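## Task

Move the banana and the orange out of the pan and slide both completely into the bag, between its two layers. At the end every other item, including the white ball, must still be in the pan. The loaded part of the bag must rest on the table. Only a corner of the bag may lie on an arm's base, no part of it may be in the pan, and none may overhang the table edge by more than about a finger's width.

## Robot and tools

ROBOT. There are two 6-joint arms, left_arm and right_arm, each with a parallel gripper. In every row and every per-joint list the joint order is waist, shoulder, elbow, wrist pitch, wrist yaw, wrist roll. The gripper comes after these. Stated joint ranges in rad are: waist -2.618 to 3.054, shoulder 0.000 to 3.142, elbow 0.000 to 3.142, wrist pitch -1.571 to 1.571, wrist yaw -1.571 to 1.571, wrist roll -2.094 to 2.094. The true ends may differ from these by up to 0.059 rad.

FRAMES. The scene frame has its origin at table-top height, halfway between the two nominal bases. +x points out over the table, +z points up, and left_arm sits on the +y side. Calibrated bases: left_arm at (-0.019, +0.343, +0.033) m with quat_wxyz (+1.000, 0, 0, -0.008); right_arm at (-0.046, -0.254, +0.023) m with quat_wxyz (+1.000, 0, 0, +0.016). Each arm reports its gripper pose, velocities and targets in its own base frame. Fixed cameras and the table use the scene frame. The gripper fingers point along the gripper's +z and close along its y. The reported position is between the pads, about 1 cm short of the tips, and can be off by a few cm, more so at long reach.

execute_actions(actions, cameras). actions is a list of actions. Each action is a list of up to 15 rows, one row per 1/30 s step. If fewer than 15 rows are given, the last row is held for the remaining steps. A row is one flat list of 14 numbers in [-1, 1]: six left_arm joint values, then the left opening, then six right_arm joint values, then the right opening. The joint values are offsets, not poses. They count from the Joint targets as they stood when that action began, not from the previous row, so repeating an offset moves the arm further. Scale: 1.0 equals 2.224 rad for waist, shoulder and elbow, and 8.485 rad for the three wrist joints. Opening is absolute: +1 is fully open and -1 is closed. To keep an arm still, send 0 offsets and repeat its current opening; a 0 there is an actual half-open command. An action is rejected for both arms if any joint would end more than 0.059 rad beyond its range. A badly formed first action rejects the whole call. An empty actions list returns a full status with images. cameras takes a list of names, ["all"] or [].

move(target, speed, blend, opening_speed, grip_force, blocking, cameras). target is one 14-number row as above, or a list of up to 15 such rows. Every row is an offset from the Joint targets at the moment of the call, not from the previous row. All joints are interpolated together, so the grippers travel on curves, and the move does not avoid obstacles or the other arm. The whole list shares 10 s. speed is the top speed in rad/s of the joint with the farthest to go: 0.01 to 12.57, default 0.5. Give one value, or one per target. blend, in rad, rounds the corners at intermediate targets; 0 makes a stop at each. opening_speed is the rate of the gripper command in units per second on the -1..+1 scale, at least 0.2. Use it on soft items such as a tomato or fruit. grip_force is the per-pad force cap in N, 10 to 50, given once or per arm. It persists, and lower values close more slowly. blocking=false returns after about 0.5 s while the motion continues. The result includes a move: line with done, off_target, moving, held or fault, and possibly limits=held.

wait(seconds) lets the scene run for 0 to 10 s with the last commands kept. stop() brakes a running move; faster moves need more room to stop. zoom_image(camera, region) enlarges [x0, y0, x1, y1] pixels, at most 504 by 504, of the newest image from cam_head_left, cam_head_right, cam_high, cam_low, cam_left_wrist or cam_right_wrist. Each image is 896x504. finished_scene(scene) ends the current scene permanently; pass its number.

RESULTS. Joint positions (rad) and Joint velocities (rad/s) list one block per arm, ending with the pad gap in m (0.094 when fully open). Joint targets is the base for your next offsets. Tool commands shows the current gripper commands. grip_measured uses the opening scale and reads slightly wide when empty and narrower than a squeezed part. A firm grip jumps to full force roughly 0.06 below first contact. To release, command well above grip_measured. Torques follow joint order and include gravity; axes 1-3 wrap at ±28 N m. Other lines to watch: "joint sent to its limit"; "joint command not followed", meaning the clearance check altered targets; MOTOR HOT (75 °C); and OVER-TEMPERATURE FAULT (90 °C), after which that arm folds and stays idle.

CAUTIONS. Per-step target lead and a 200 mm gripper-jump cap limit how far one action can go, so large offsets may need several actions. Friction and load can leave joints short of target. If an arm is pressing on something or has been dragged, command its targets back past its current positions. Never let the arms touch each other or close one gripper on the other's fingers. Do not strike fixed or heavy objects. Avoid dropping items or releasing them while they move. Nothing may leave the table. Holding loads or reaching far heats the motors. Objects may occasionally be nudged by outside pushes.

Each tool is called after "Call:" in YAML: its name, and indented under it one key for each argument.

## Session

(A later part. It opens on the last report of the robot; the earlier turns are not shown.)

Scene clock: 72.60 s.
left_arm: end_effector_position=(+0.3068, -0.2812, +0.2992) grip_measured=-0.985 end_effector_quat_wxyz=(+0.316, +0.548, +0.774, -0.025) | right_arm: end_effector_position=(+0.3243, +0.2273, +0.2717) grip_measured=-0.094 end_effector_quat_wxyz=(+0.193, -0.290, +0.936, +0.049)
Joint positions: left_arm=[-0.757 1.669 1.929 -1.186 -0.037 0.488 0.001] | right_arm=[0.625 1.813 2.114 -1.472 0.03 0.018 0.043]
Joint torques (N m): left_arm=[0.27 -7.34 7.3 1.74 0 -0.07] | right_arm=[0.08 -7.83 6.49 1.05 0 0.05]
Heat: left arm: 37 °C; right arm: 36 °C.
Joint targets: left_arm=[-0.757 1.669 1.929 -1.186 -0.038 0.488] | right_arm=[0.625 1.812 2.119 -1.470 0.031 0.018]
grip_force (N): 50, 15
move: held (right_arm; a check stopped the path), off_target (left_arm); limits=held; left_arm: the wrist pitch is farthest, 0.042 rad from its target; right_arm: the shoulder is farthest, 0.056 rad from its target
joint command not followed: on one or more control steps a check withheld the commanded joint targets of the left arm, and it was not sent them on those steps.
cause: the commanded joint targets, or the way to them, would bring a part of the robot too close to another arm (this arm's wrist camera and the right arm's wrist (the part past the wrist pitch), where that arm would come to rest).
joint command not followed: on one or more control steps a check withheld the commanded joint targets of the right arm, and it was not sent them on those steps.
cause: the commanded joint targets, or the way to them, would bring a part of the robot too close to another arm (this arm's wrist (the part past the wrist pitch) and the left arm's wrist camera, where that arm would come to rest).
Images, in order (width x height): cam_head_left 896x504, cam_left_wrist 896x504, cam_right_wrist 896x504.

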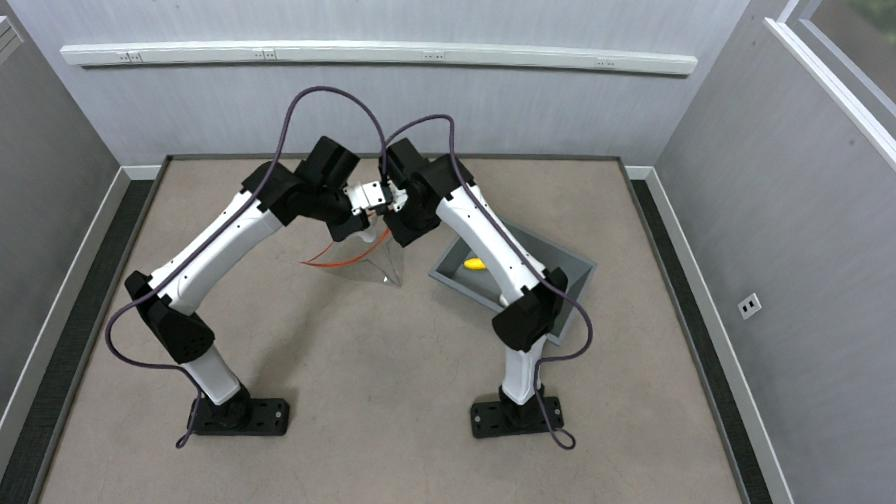

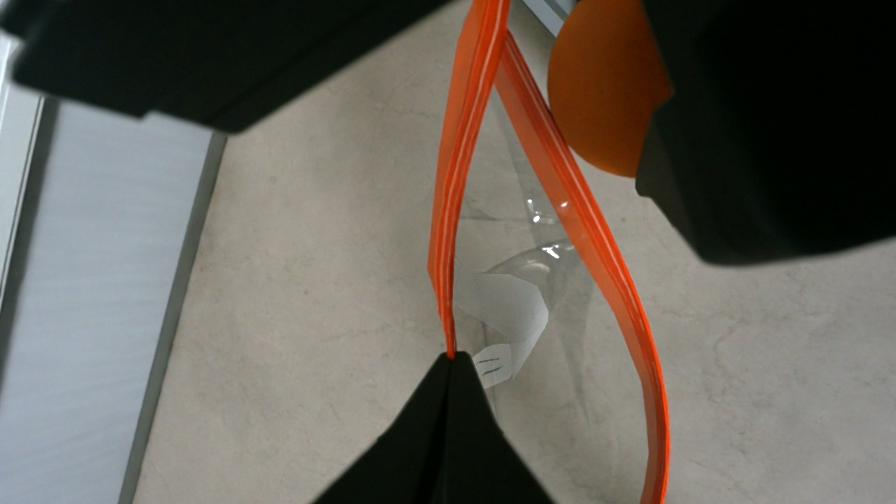

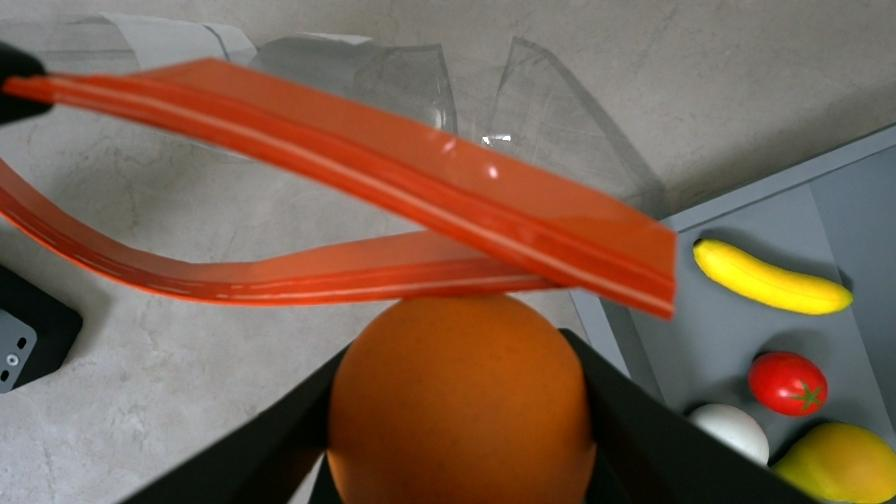

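Call:
move:
  target:
    - [0,0,0,0,0,0,-1,-0.0292,-0.1389,-0.1565,0.0184,-0.0037,-0.0021,-0.3]
    - [-0.0076,0.0009,0.0072,0.0049,0.0045,0.0014,-1,-0.0292,-0.1389,-0.1565,0.0184,-0.0037,-0.0021,-0.3]
  speed: 0.3
  cameras: ["cam_right_wrist"]

Scene clock: 75.60 s.
left_arm: end_effector_position=(+0.3060, -0.2911, +0.3039) grip_measured=-0.985 end_effector_quat_wxyz=(+0.330, +0.552, +0.765, -0.038) | right_arm: end_effector_position=(+0.2940, +0.1854, +0.2761) grip_measured=-0.094 end_effector_quat_wxyz=(+0.232, -0.267, +0.933, +0.064)
Joint positions: left_arm=[-0.767 1.669 1.929 -1.155 -0.017 0.488 0.001] | right_arm=[0.567 1.529 1.776 -1.333 0.009 0.008 0.043]
Joint torques (N m): left_arm=[-0.28 -7.2 8.95 1.89 0.2 0.02] | right_arm=[-0.65 -8.08 5.72 1.35 -0.11 -0.04]
Heat: left arm: 36 °C; right arm: 36 °C.
Joint targets: left_arm=[-0.774 1.671 1.945 -1.144 0.000 0.500] | right_arm=[0.560 1.503 1.771 -1.315 -0.001 0.001]
grip_force (N): 50, 15
move: done
Images, in order (width x height): cam_right_wrist 896x504.

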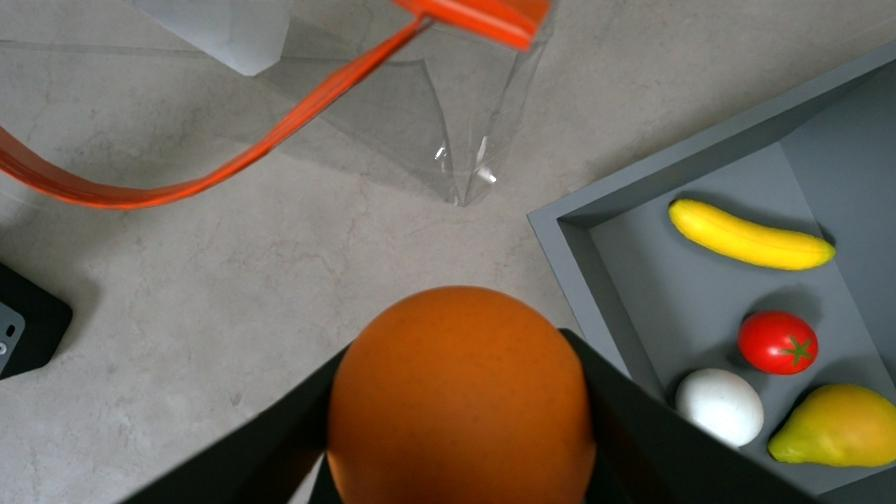

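Call:
move:
  target:
    - [0,0,0,0,0,0,-1,-0.2,0,0,0,0,0,-0.3]
    - [0.058,-0.1808,-0.1376,-0.0113,0,-0.1143,-1,-0.2,0,0,0,0,0,-0.3]
  speed: 0.4
  cameras: ["cam_right_wrist","cam_left_wrist","cam_head_left","cam_low","cam_high"]

Call:
zoom_image:
  camera: "cam_low"
  region: [340, 130, 560, 340]

Call:
zoom_image:
  camera: "cam_head_left"
  region: [250, 150, 560, 350]

Scene clock: 81.60 s.
left_arm: end_effector_position=(+0.2508, -0.1878, +0.3230) grip_measured=-0.985 end_effector_quat_wxyz=(+0.300, +0.088, +0.933, -0.177) | right_arm: end_effector_position=(+0.3455, +0.0402, +0.2762) grip_measured=-0.094 end_effector_quat_wxyz=(+0.241, -0.054, +0.969, +0.012)
Joint positions: left_arm=[-0.651 1.281 1.65 -1.229 -0.016 -0.458 0.001] | right_arm=[0.119 1.529 1.776 -1.331 0.006 0.007 0.043]
Joint torques (N m): left_arm=[0.76 -4.56 5.91 1.73 0.13 -0.14] | right_arm=[-0.35 -8.06 5.74 1.35 -0.08 -0.03]
Heat: left arm: 36 °C; right arm: 37 °C.
Joint targets: left_arm=[-0.645 1.268 1.639 -1.240 0.000 -0.470] | right_arm=[0.115 1.503 1.771 -1.314 0.000 0.000]
grip_force (N): 50, 15
move: done
Images, in order (width x height): cam_head_left 896x504, cam_high 896x504, cam_low 896x504, cam_left_wrist 896x504, cam_right_wrist 896x504.

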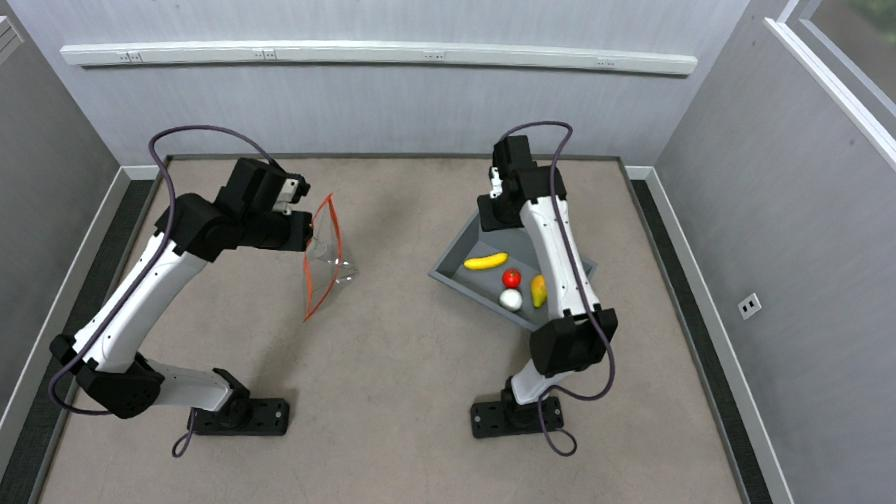

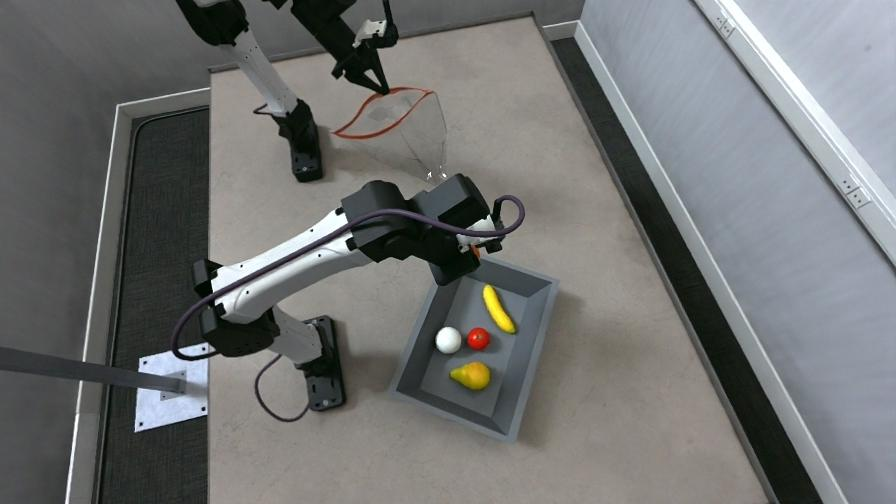

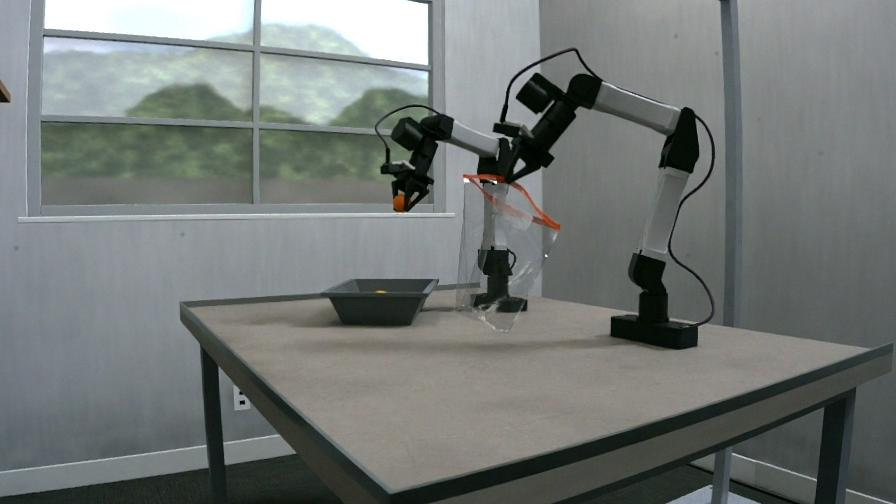

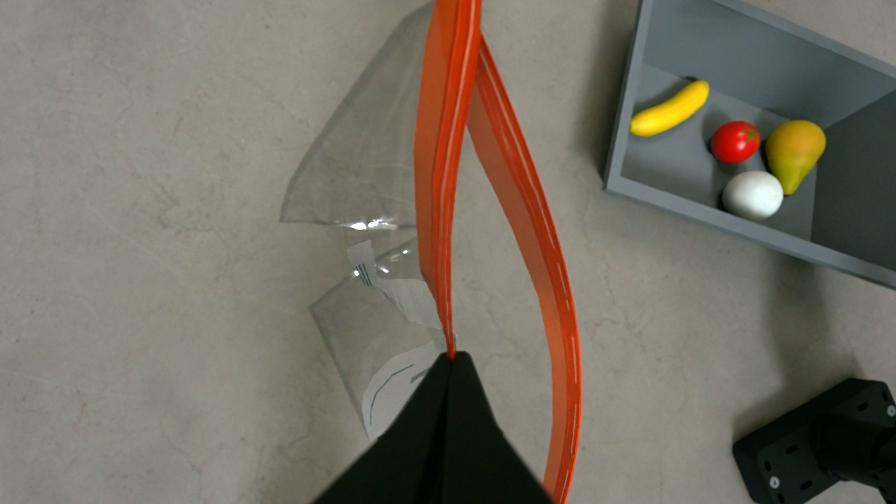

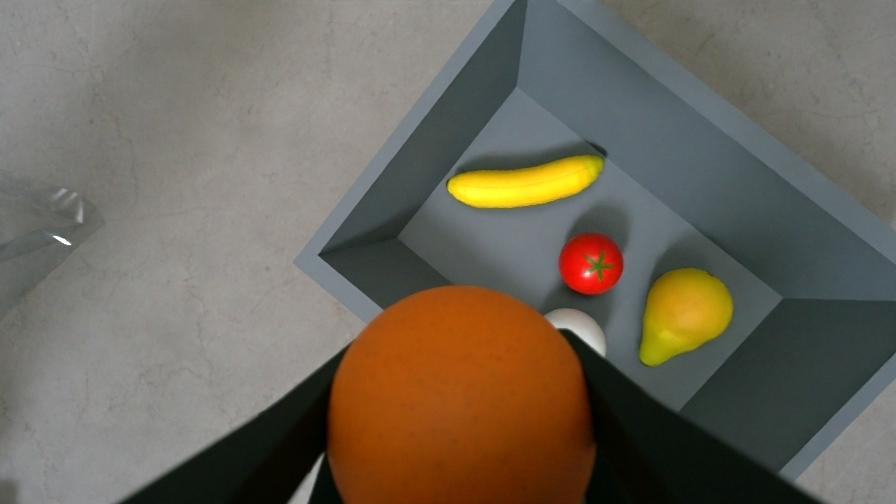

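Scaled by 2.291 from the camera's 896x504 image, which has a finer 1280x720 frame.

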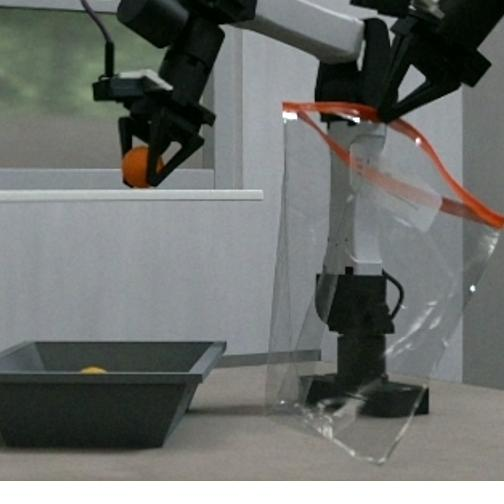

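Scaled by 1.626 from the camera's 896x504 image, which has a finer 1280x720 frame.

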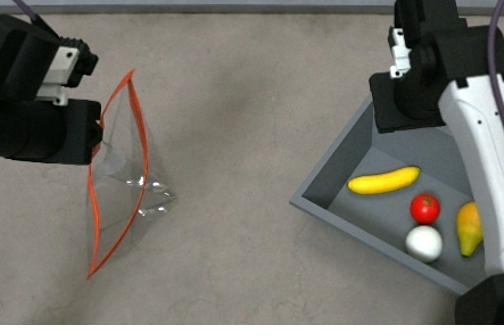

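Call:
move:
  target: [0,0,0,0,0,0,-1,0.3098,-0.0018,0.018,0.0179,-0.0404,-0.0431,-0.3]
  speed: 0.4
  cameras: ["cam_right_wrist","cam_left_wrist","cam_head_left","cam_low"]

Call:
zoom_image:
  camera: "cam_low"
  region: [340, 130, 560, 340]

Call:
zoom_image:
  camera: "cam_head_left"
  region: [250, 150, 500, 350]

Scene clock: 86.17 s.
left_arm: end_effector_position=(+0.2508, -0.1878, +0.3230) grip_measured=-0.985 end_effector_quat_wxyz=(+0.300, +0.087, +0.933, -0.177) | right_arm: end_effector_position=(+0.2198, +0.3080, +0.3063) grip_measured=-0.094 end_effector_quat_wxyz=(+0.270, -0.555, +0.755, +0.221)
Joint positions: left_arm=[-0.651 1.281 1.65 -1.229 -0.016 -0.459 0.001] | right_arm=[0.801 1.529 1.784 -1.182 -0.332 -0.357 0.043]
Joint torques (N m): left_arm=[0.73 -4.55 5.93 1.73 0.13 -0.13] | right_arm=[0.36 -8.58 8.98 1.57 -0.28 -0.01]
Heat: left arm: 35 °C; right arm: 37 °C.
Joint targets: left_arm=[-0.645 1.268 1.639 -1.240 0.000 -0.470] | right_arm=[0.804 1.499 1.811 -1.162 -0.343 -0.365]
grip_force (N): 50, 15
move: done
Images, in order (width x height): cam_head_left 896x504, cam_low 896x504, cam_left_wrist 896x504, cam_right_wrist 896x504.

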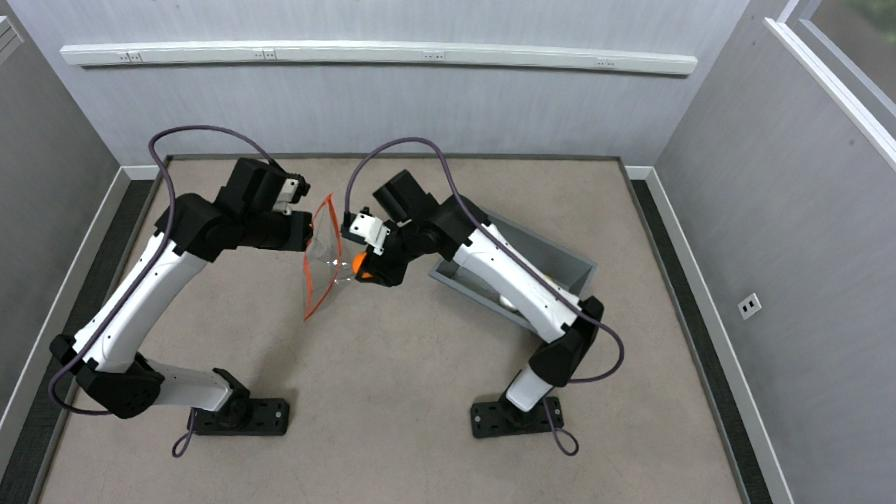

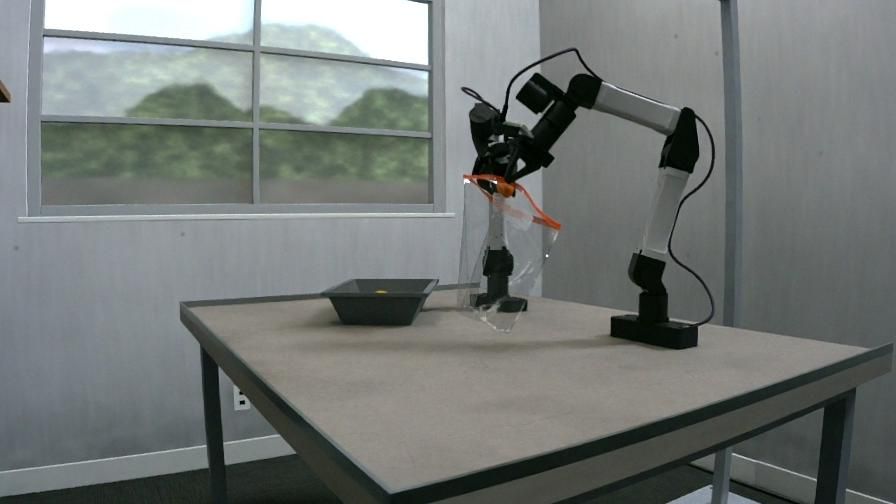

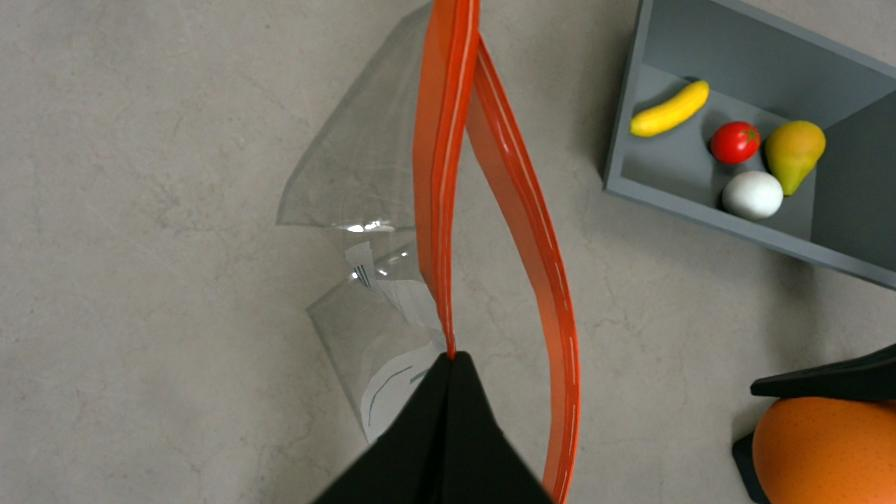

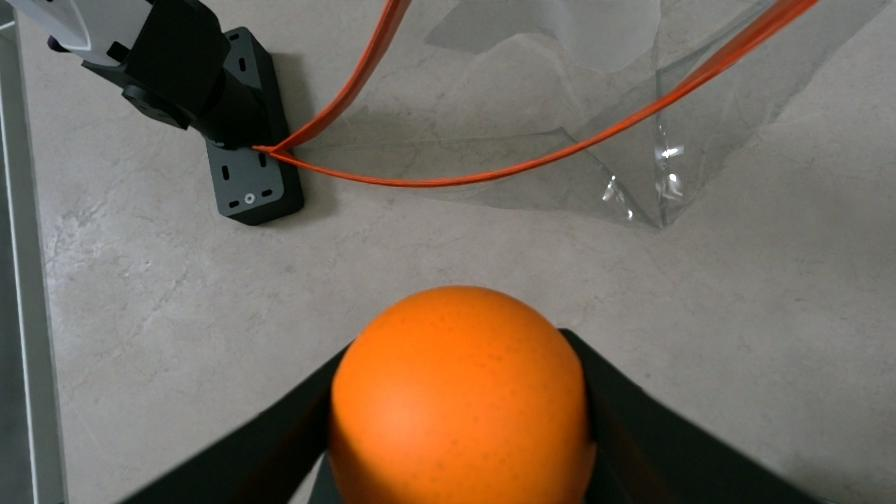

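Scaled by 2.291 from the camera's 896x504 image, which has a finer 1280x720 frame.

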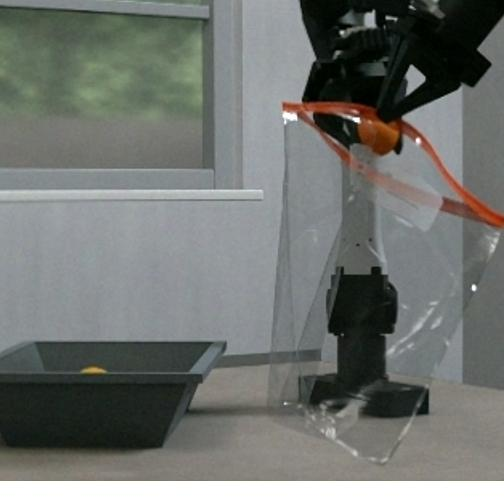

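Scaled by 2.016 from the camera's 896x504 image, which has a finer 1280x720 frame.

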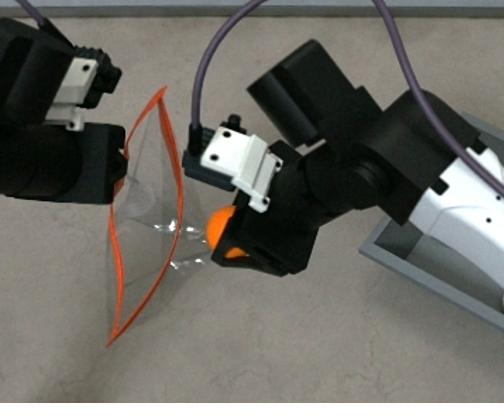

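Call:
move:
  target: [0,0,0,0,0,0,-1,-0.041,-0.104,-0.1665,0.0409,-0.0281,-0.0108,-0.3]
  speed: 0.4
  cameras: ["cam_right_wrist","cam_left_wrist","cam_head_left","cam_low"]

Call:
zoom_image:
  camera: "cam_low"
  region: [340, 130, 560, 340]

Call:
zoom_image:
  camera: "cam_head_left"
  region: [250, 150, 500, 350]

Scene clock: 88.87 s.
left_arm: end_effector_position=(+0.2508, -0.1878, +0.3230) grip_measured=-0.985 end_effector_quat_wxyz=(+0.300, +0.087, +0.933, -0.177) | right_arm: end_effector_position=(+0.2021, +0.3021, +0.3249) grip_measured=-0.094 end_effector_quat_wxyz=(+0.374, -0.579, +0.656, +0.307)
Joint positions: left_arm=[-0.651 1.281 1.65 -1.229 -0.016 -0.459 0.001] | right_arm=[0.72 1.291 1.445 -0.837 -0.57 -0.449 0.043]
Joint torques (N m): left_arm=[0.75 -4.55 5.93 1.74 0.13 -0.13] | right_arm=[-0.65 -6.38 6.49 1.81 -0.36 -0.1]
Heat: left arm: 34 °C; right arm: 37 °C.
Joint targets: left_arm=[-0.645 1.268 1.639 -1.240 0.000 -0.470] | right_arm=[0.713 1.267 1.441 -0.815 -0.582 -0.457]
grip_force (N): 50, 15
move: done
Images, in order (width x height): cam_head_left 896x504, cam_low 896x504, cam_left_wrist 896x504, cam_right_wrist 896x504.

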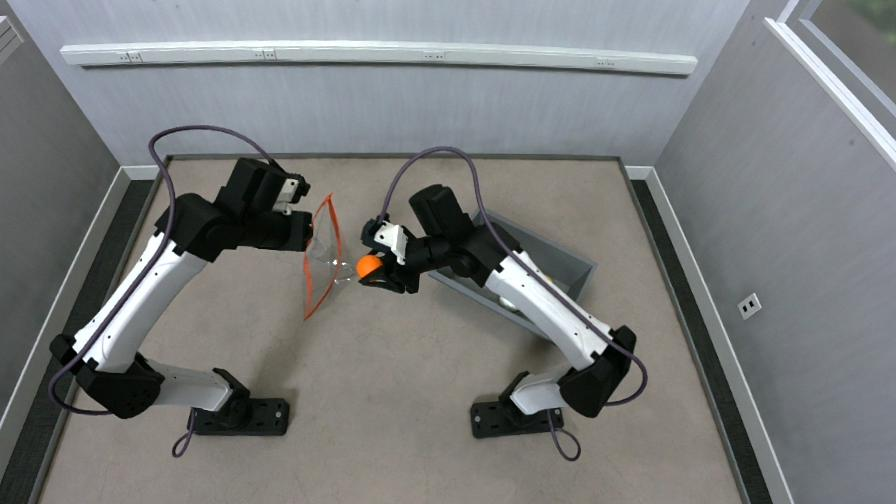

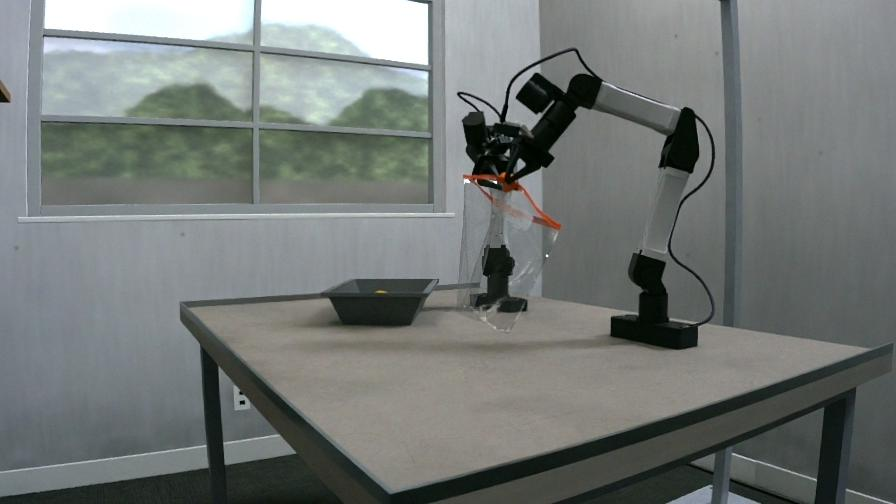

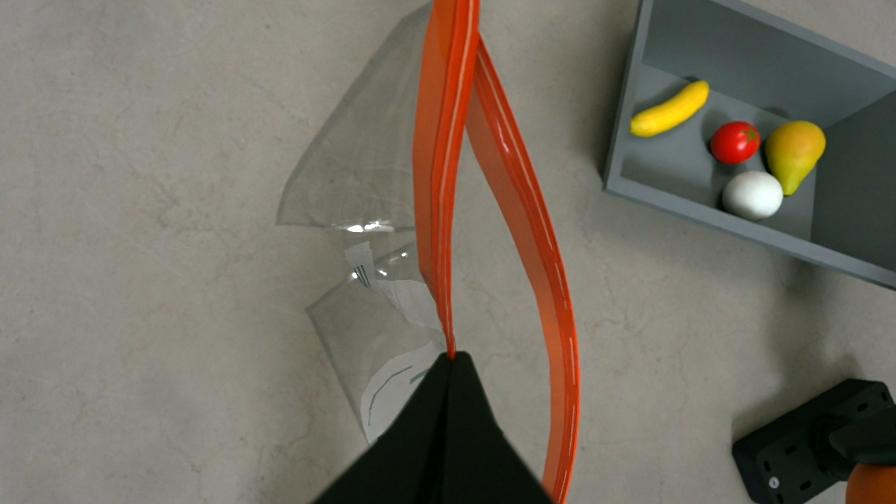

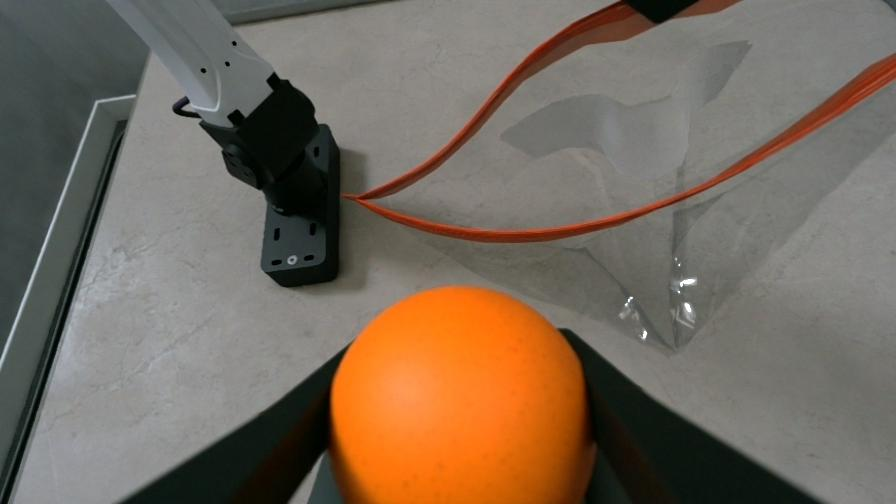

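Scaled by 2.291 from the camera's 896x504 image, which has a finer 1280x720 frame.

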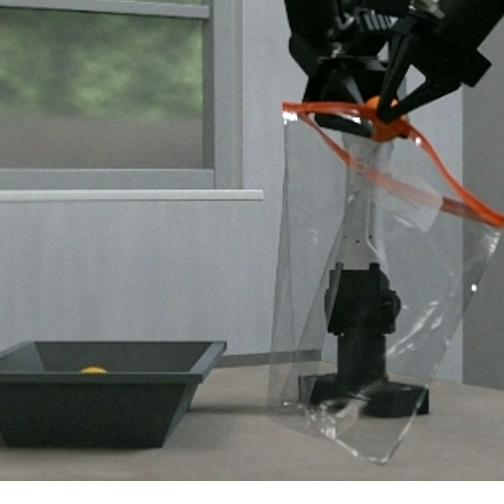

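Scaled by 2.016 from the camera's 896x504 image, which has a finer 1280x720 frame.

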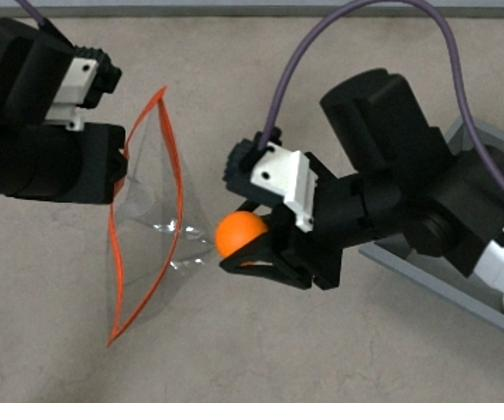

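Call:
move:
  target: [0,0,0,0,0,0,-1,0.0976,0.0835,0.0277,0.0224,0.0211,0.022,-0.3]
  speed: 0.2
  cameras: ["cam_right_wrist","cam_head_left","cam_low"]

Call:
zoom_image:
  camera: "cam_low"
  region: [340, 130, 560, 340]

Call:
zoom_image:
  camera: "cam_head_left"
  region: [250, 150, 500, 350]

Scene clock: 91.07 s.
left_arm: end_effector_position=(+0.2508, -0.1878, +0.3230) grip_measured=-0.985 end_effector_quat_wxyz=(+0.300, +0.087, +0.933, -0.177) | right_arm: end_effector_position=(+0.1972, +0.3775, +0.3054) grip_measured=-0.094 end_effector_quat_wxyz=(+0.366, -0.570, +0.665, +0.314)
Joint positions: left_arm=[-0.651 1.281 1.65 -1.229 -0.016 -0.459 0.001] | right_arm=[0.925 1.446 1.471 -0.647 -0.412 -0.278 0.043]
Joint torques (N m): left_arm=[0.73 -4.57 5.94 1.74 0.13 -0.13] | right_arm=[0.53 -5.35 10.25 1.93 0 0.11]
Heat: left arm: 34 °C; right arm: 36 °C.
Joint targets: left_arm=[-0.645 1.268 1.639 -1.240 0.000 -0.470] | right_arm=[0.930 1.453 1.503 -0.625 -0.403 -0.270]
grip_force (N): 50, 15
move: done
Images, in order (width x height): cam_head_left 896x504, cam_low 896x504, cam_right_wrist 896x504.

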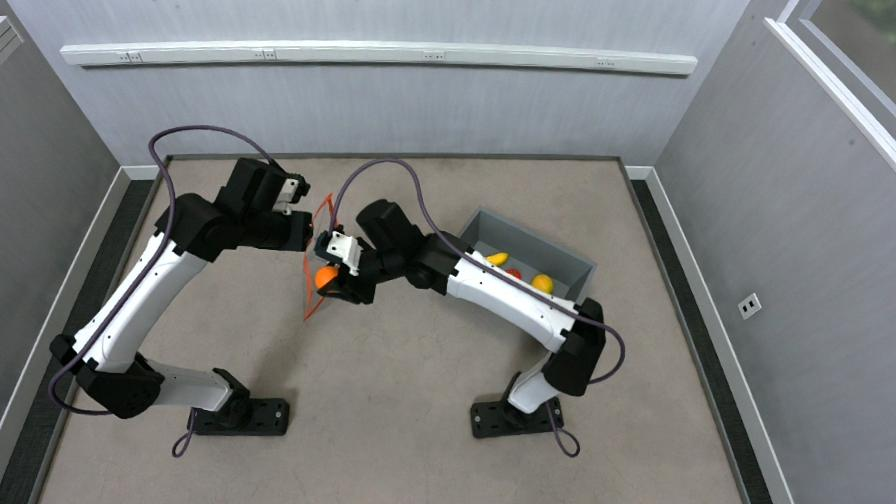

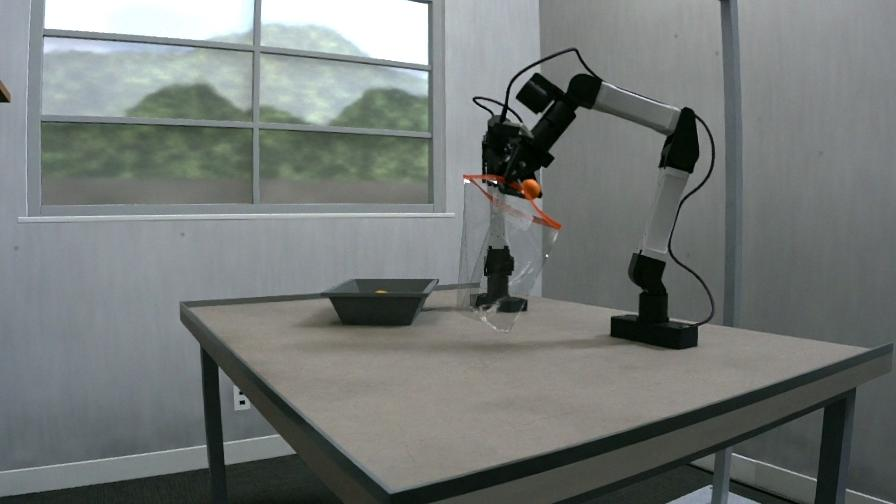

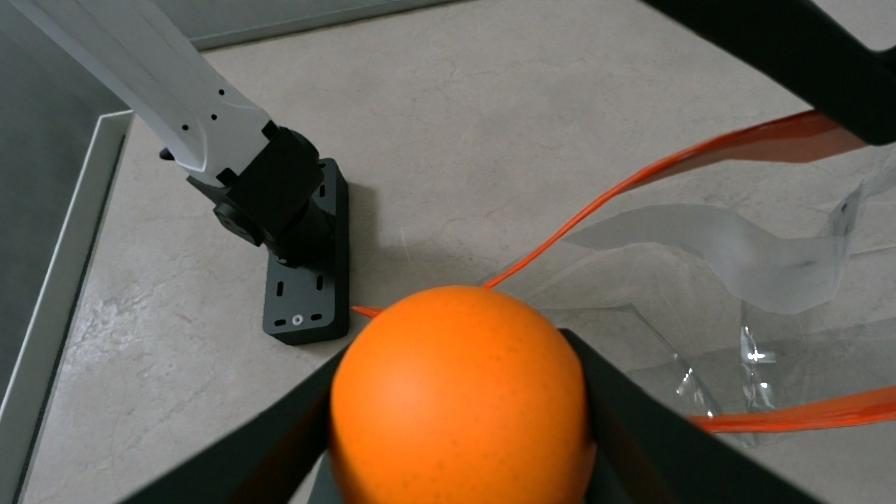

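Scaled by 2.291 from the camera's 896x504 image, which has a finer 1280x720 frame.

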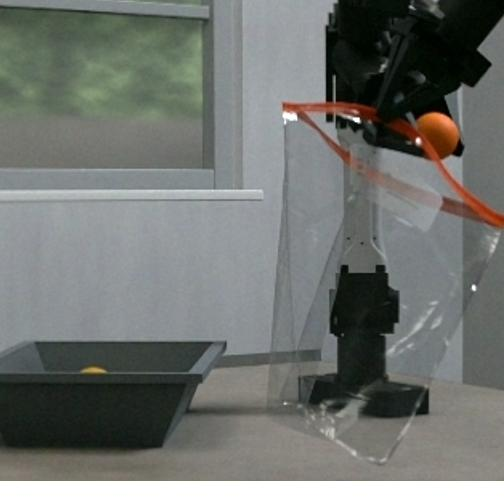

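Scaled by 2.016 from the camera's 896x504 image, which has a finer 1280x720 frame.

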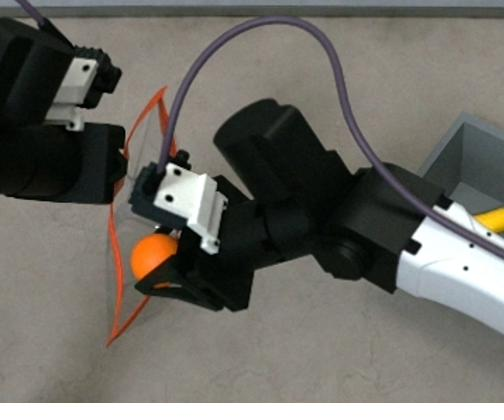

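Call:
move:
  target: [0,0,0,0,0,0,-1,-0.0201,-0.0017,-0.1181,0.0293,-0.0044,-0.0039,-0.3]
  speed: 0.15
  cameras: ["cam_right_wrist","cam_left_wrist","cam_head_left","cam_low"]

Call:
zoom_image:
  camera: "cam_low"
  region: [340, 130, 560, 340]

Call:
zoom_image:
  camera: "cam_head_left"
  region: [250, 150, 500, 350]

Scene clock: 94.20 s.
left_arm: end_effector_position=(+0.2508, -0.1878, +0.3230) grip_measured=-0.985 end_effector_quat_wxyz=(+0.300, +0.087, +0.933, -0.177) | right_arm: end_effector_position=(+0.2137, +0.3807, +0.2528) grip_measured=-0.094 end_effector_quat_wxyz=(+0.379, -0.566, +0.661, +0.314)
Joint positions: left_arm=[-0.651 1.281 1.65 -1.229 -0.016 -0.459 0.001] | right_arm=[0.893 1.446 1.242 -0.399 -0.429 -0.295 0.043]
Joint torques (N m): left_arm=[0.7 -4.57 5.91 1.73 0.12 -0.12] | right_arm=[-0.69 -5.9 7.25 1.9 -0.3 -0.06]
Heat: left arm: 33 °C; right arm: 36 °C.
Joint targets: left_arm=[-0.645 1.268 1.639 -1.240 0.000 -0.470] | right_arm=[0.885 1.449 1.240 -0.377 -0.440 -0.303]
grip_force (N): 50, 15
move: done
Images, in order (width x height): cam_head_left 896x504, cam_low 896x504, cam_left_wrist 896x504, cam_right_wrist 896x504.

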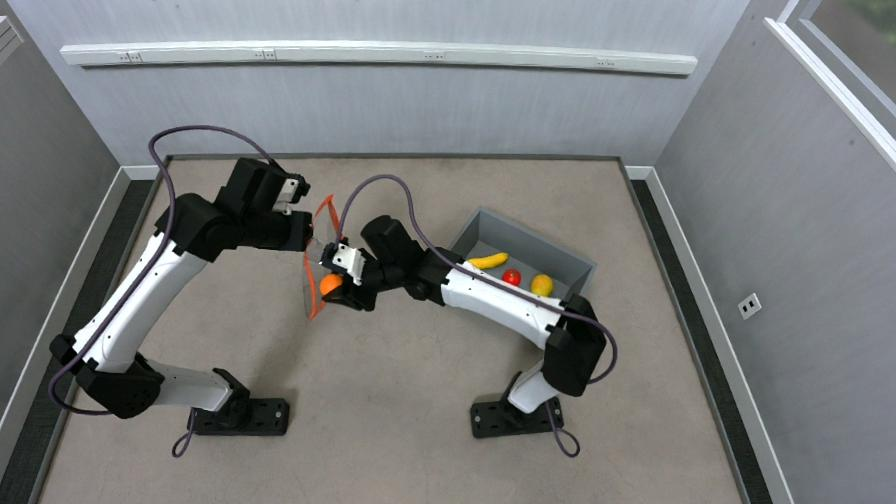

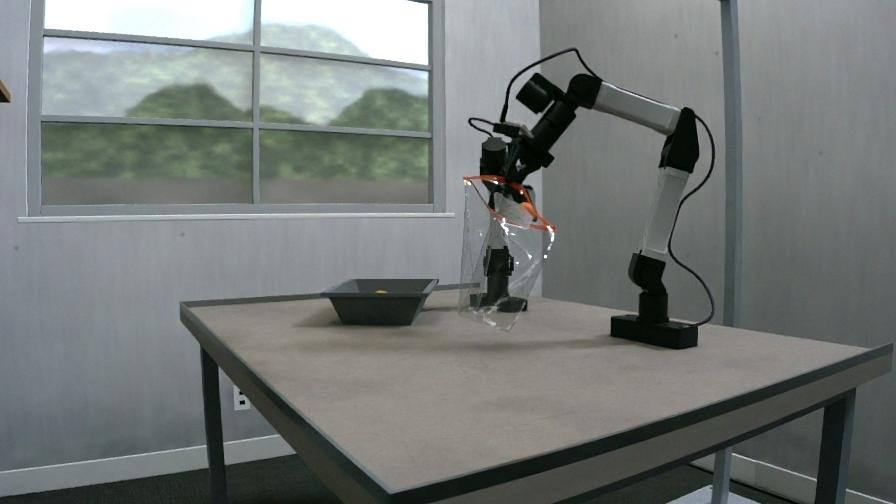

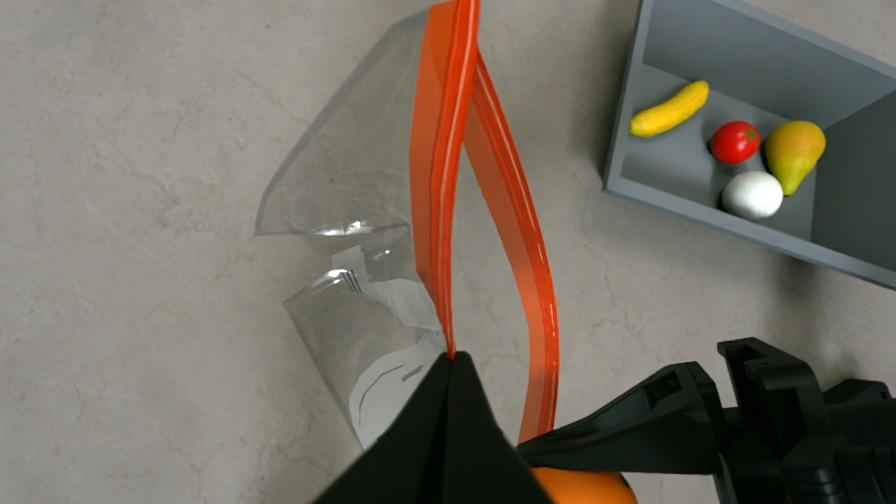

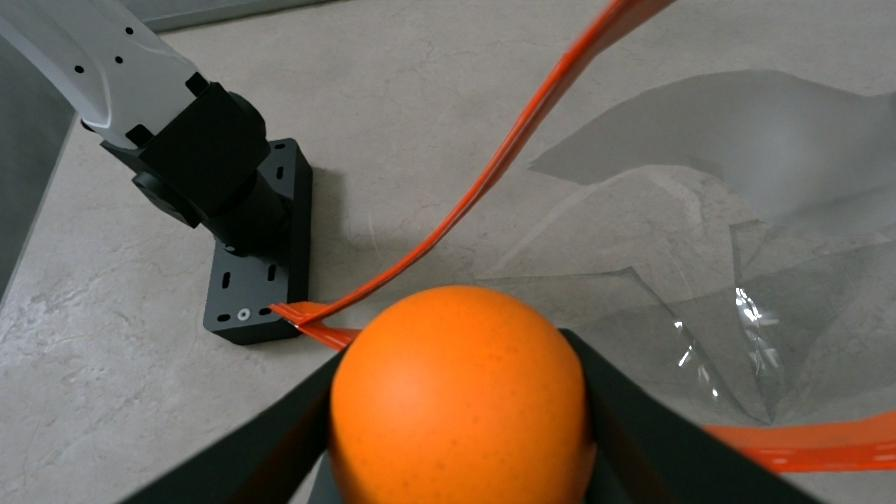

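Scaled by 2.291 from the camera's 896x504 image, which has a finer 1280x720 frame.

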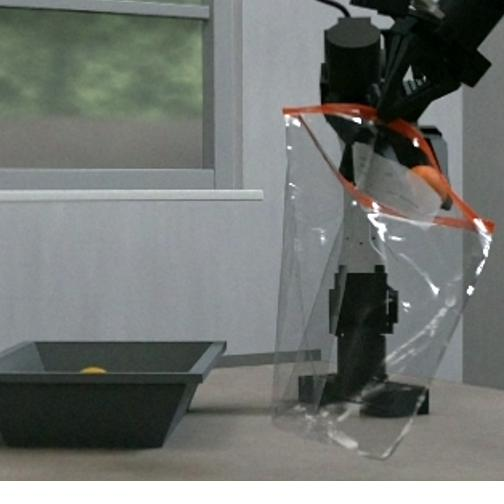

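Scaled by 2.016 from the camera's 896x504 image, which has a finer 1280x720 frame.

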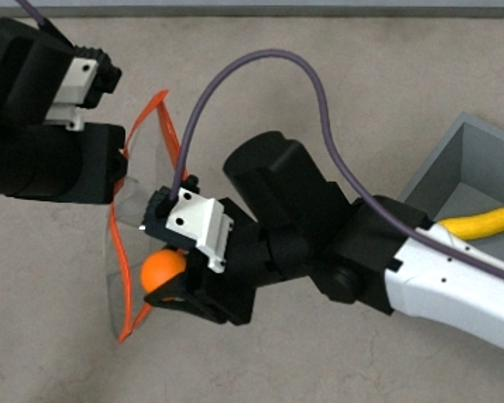

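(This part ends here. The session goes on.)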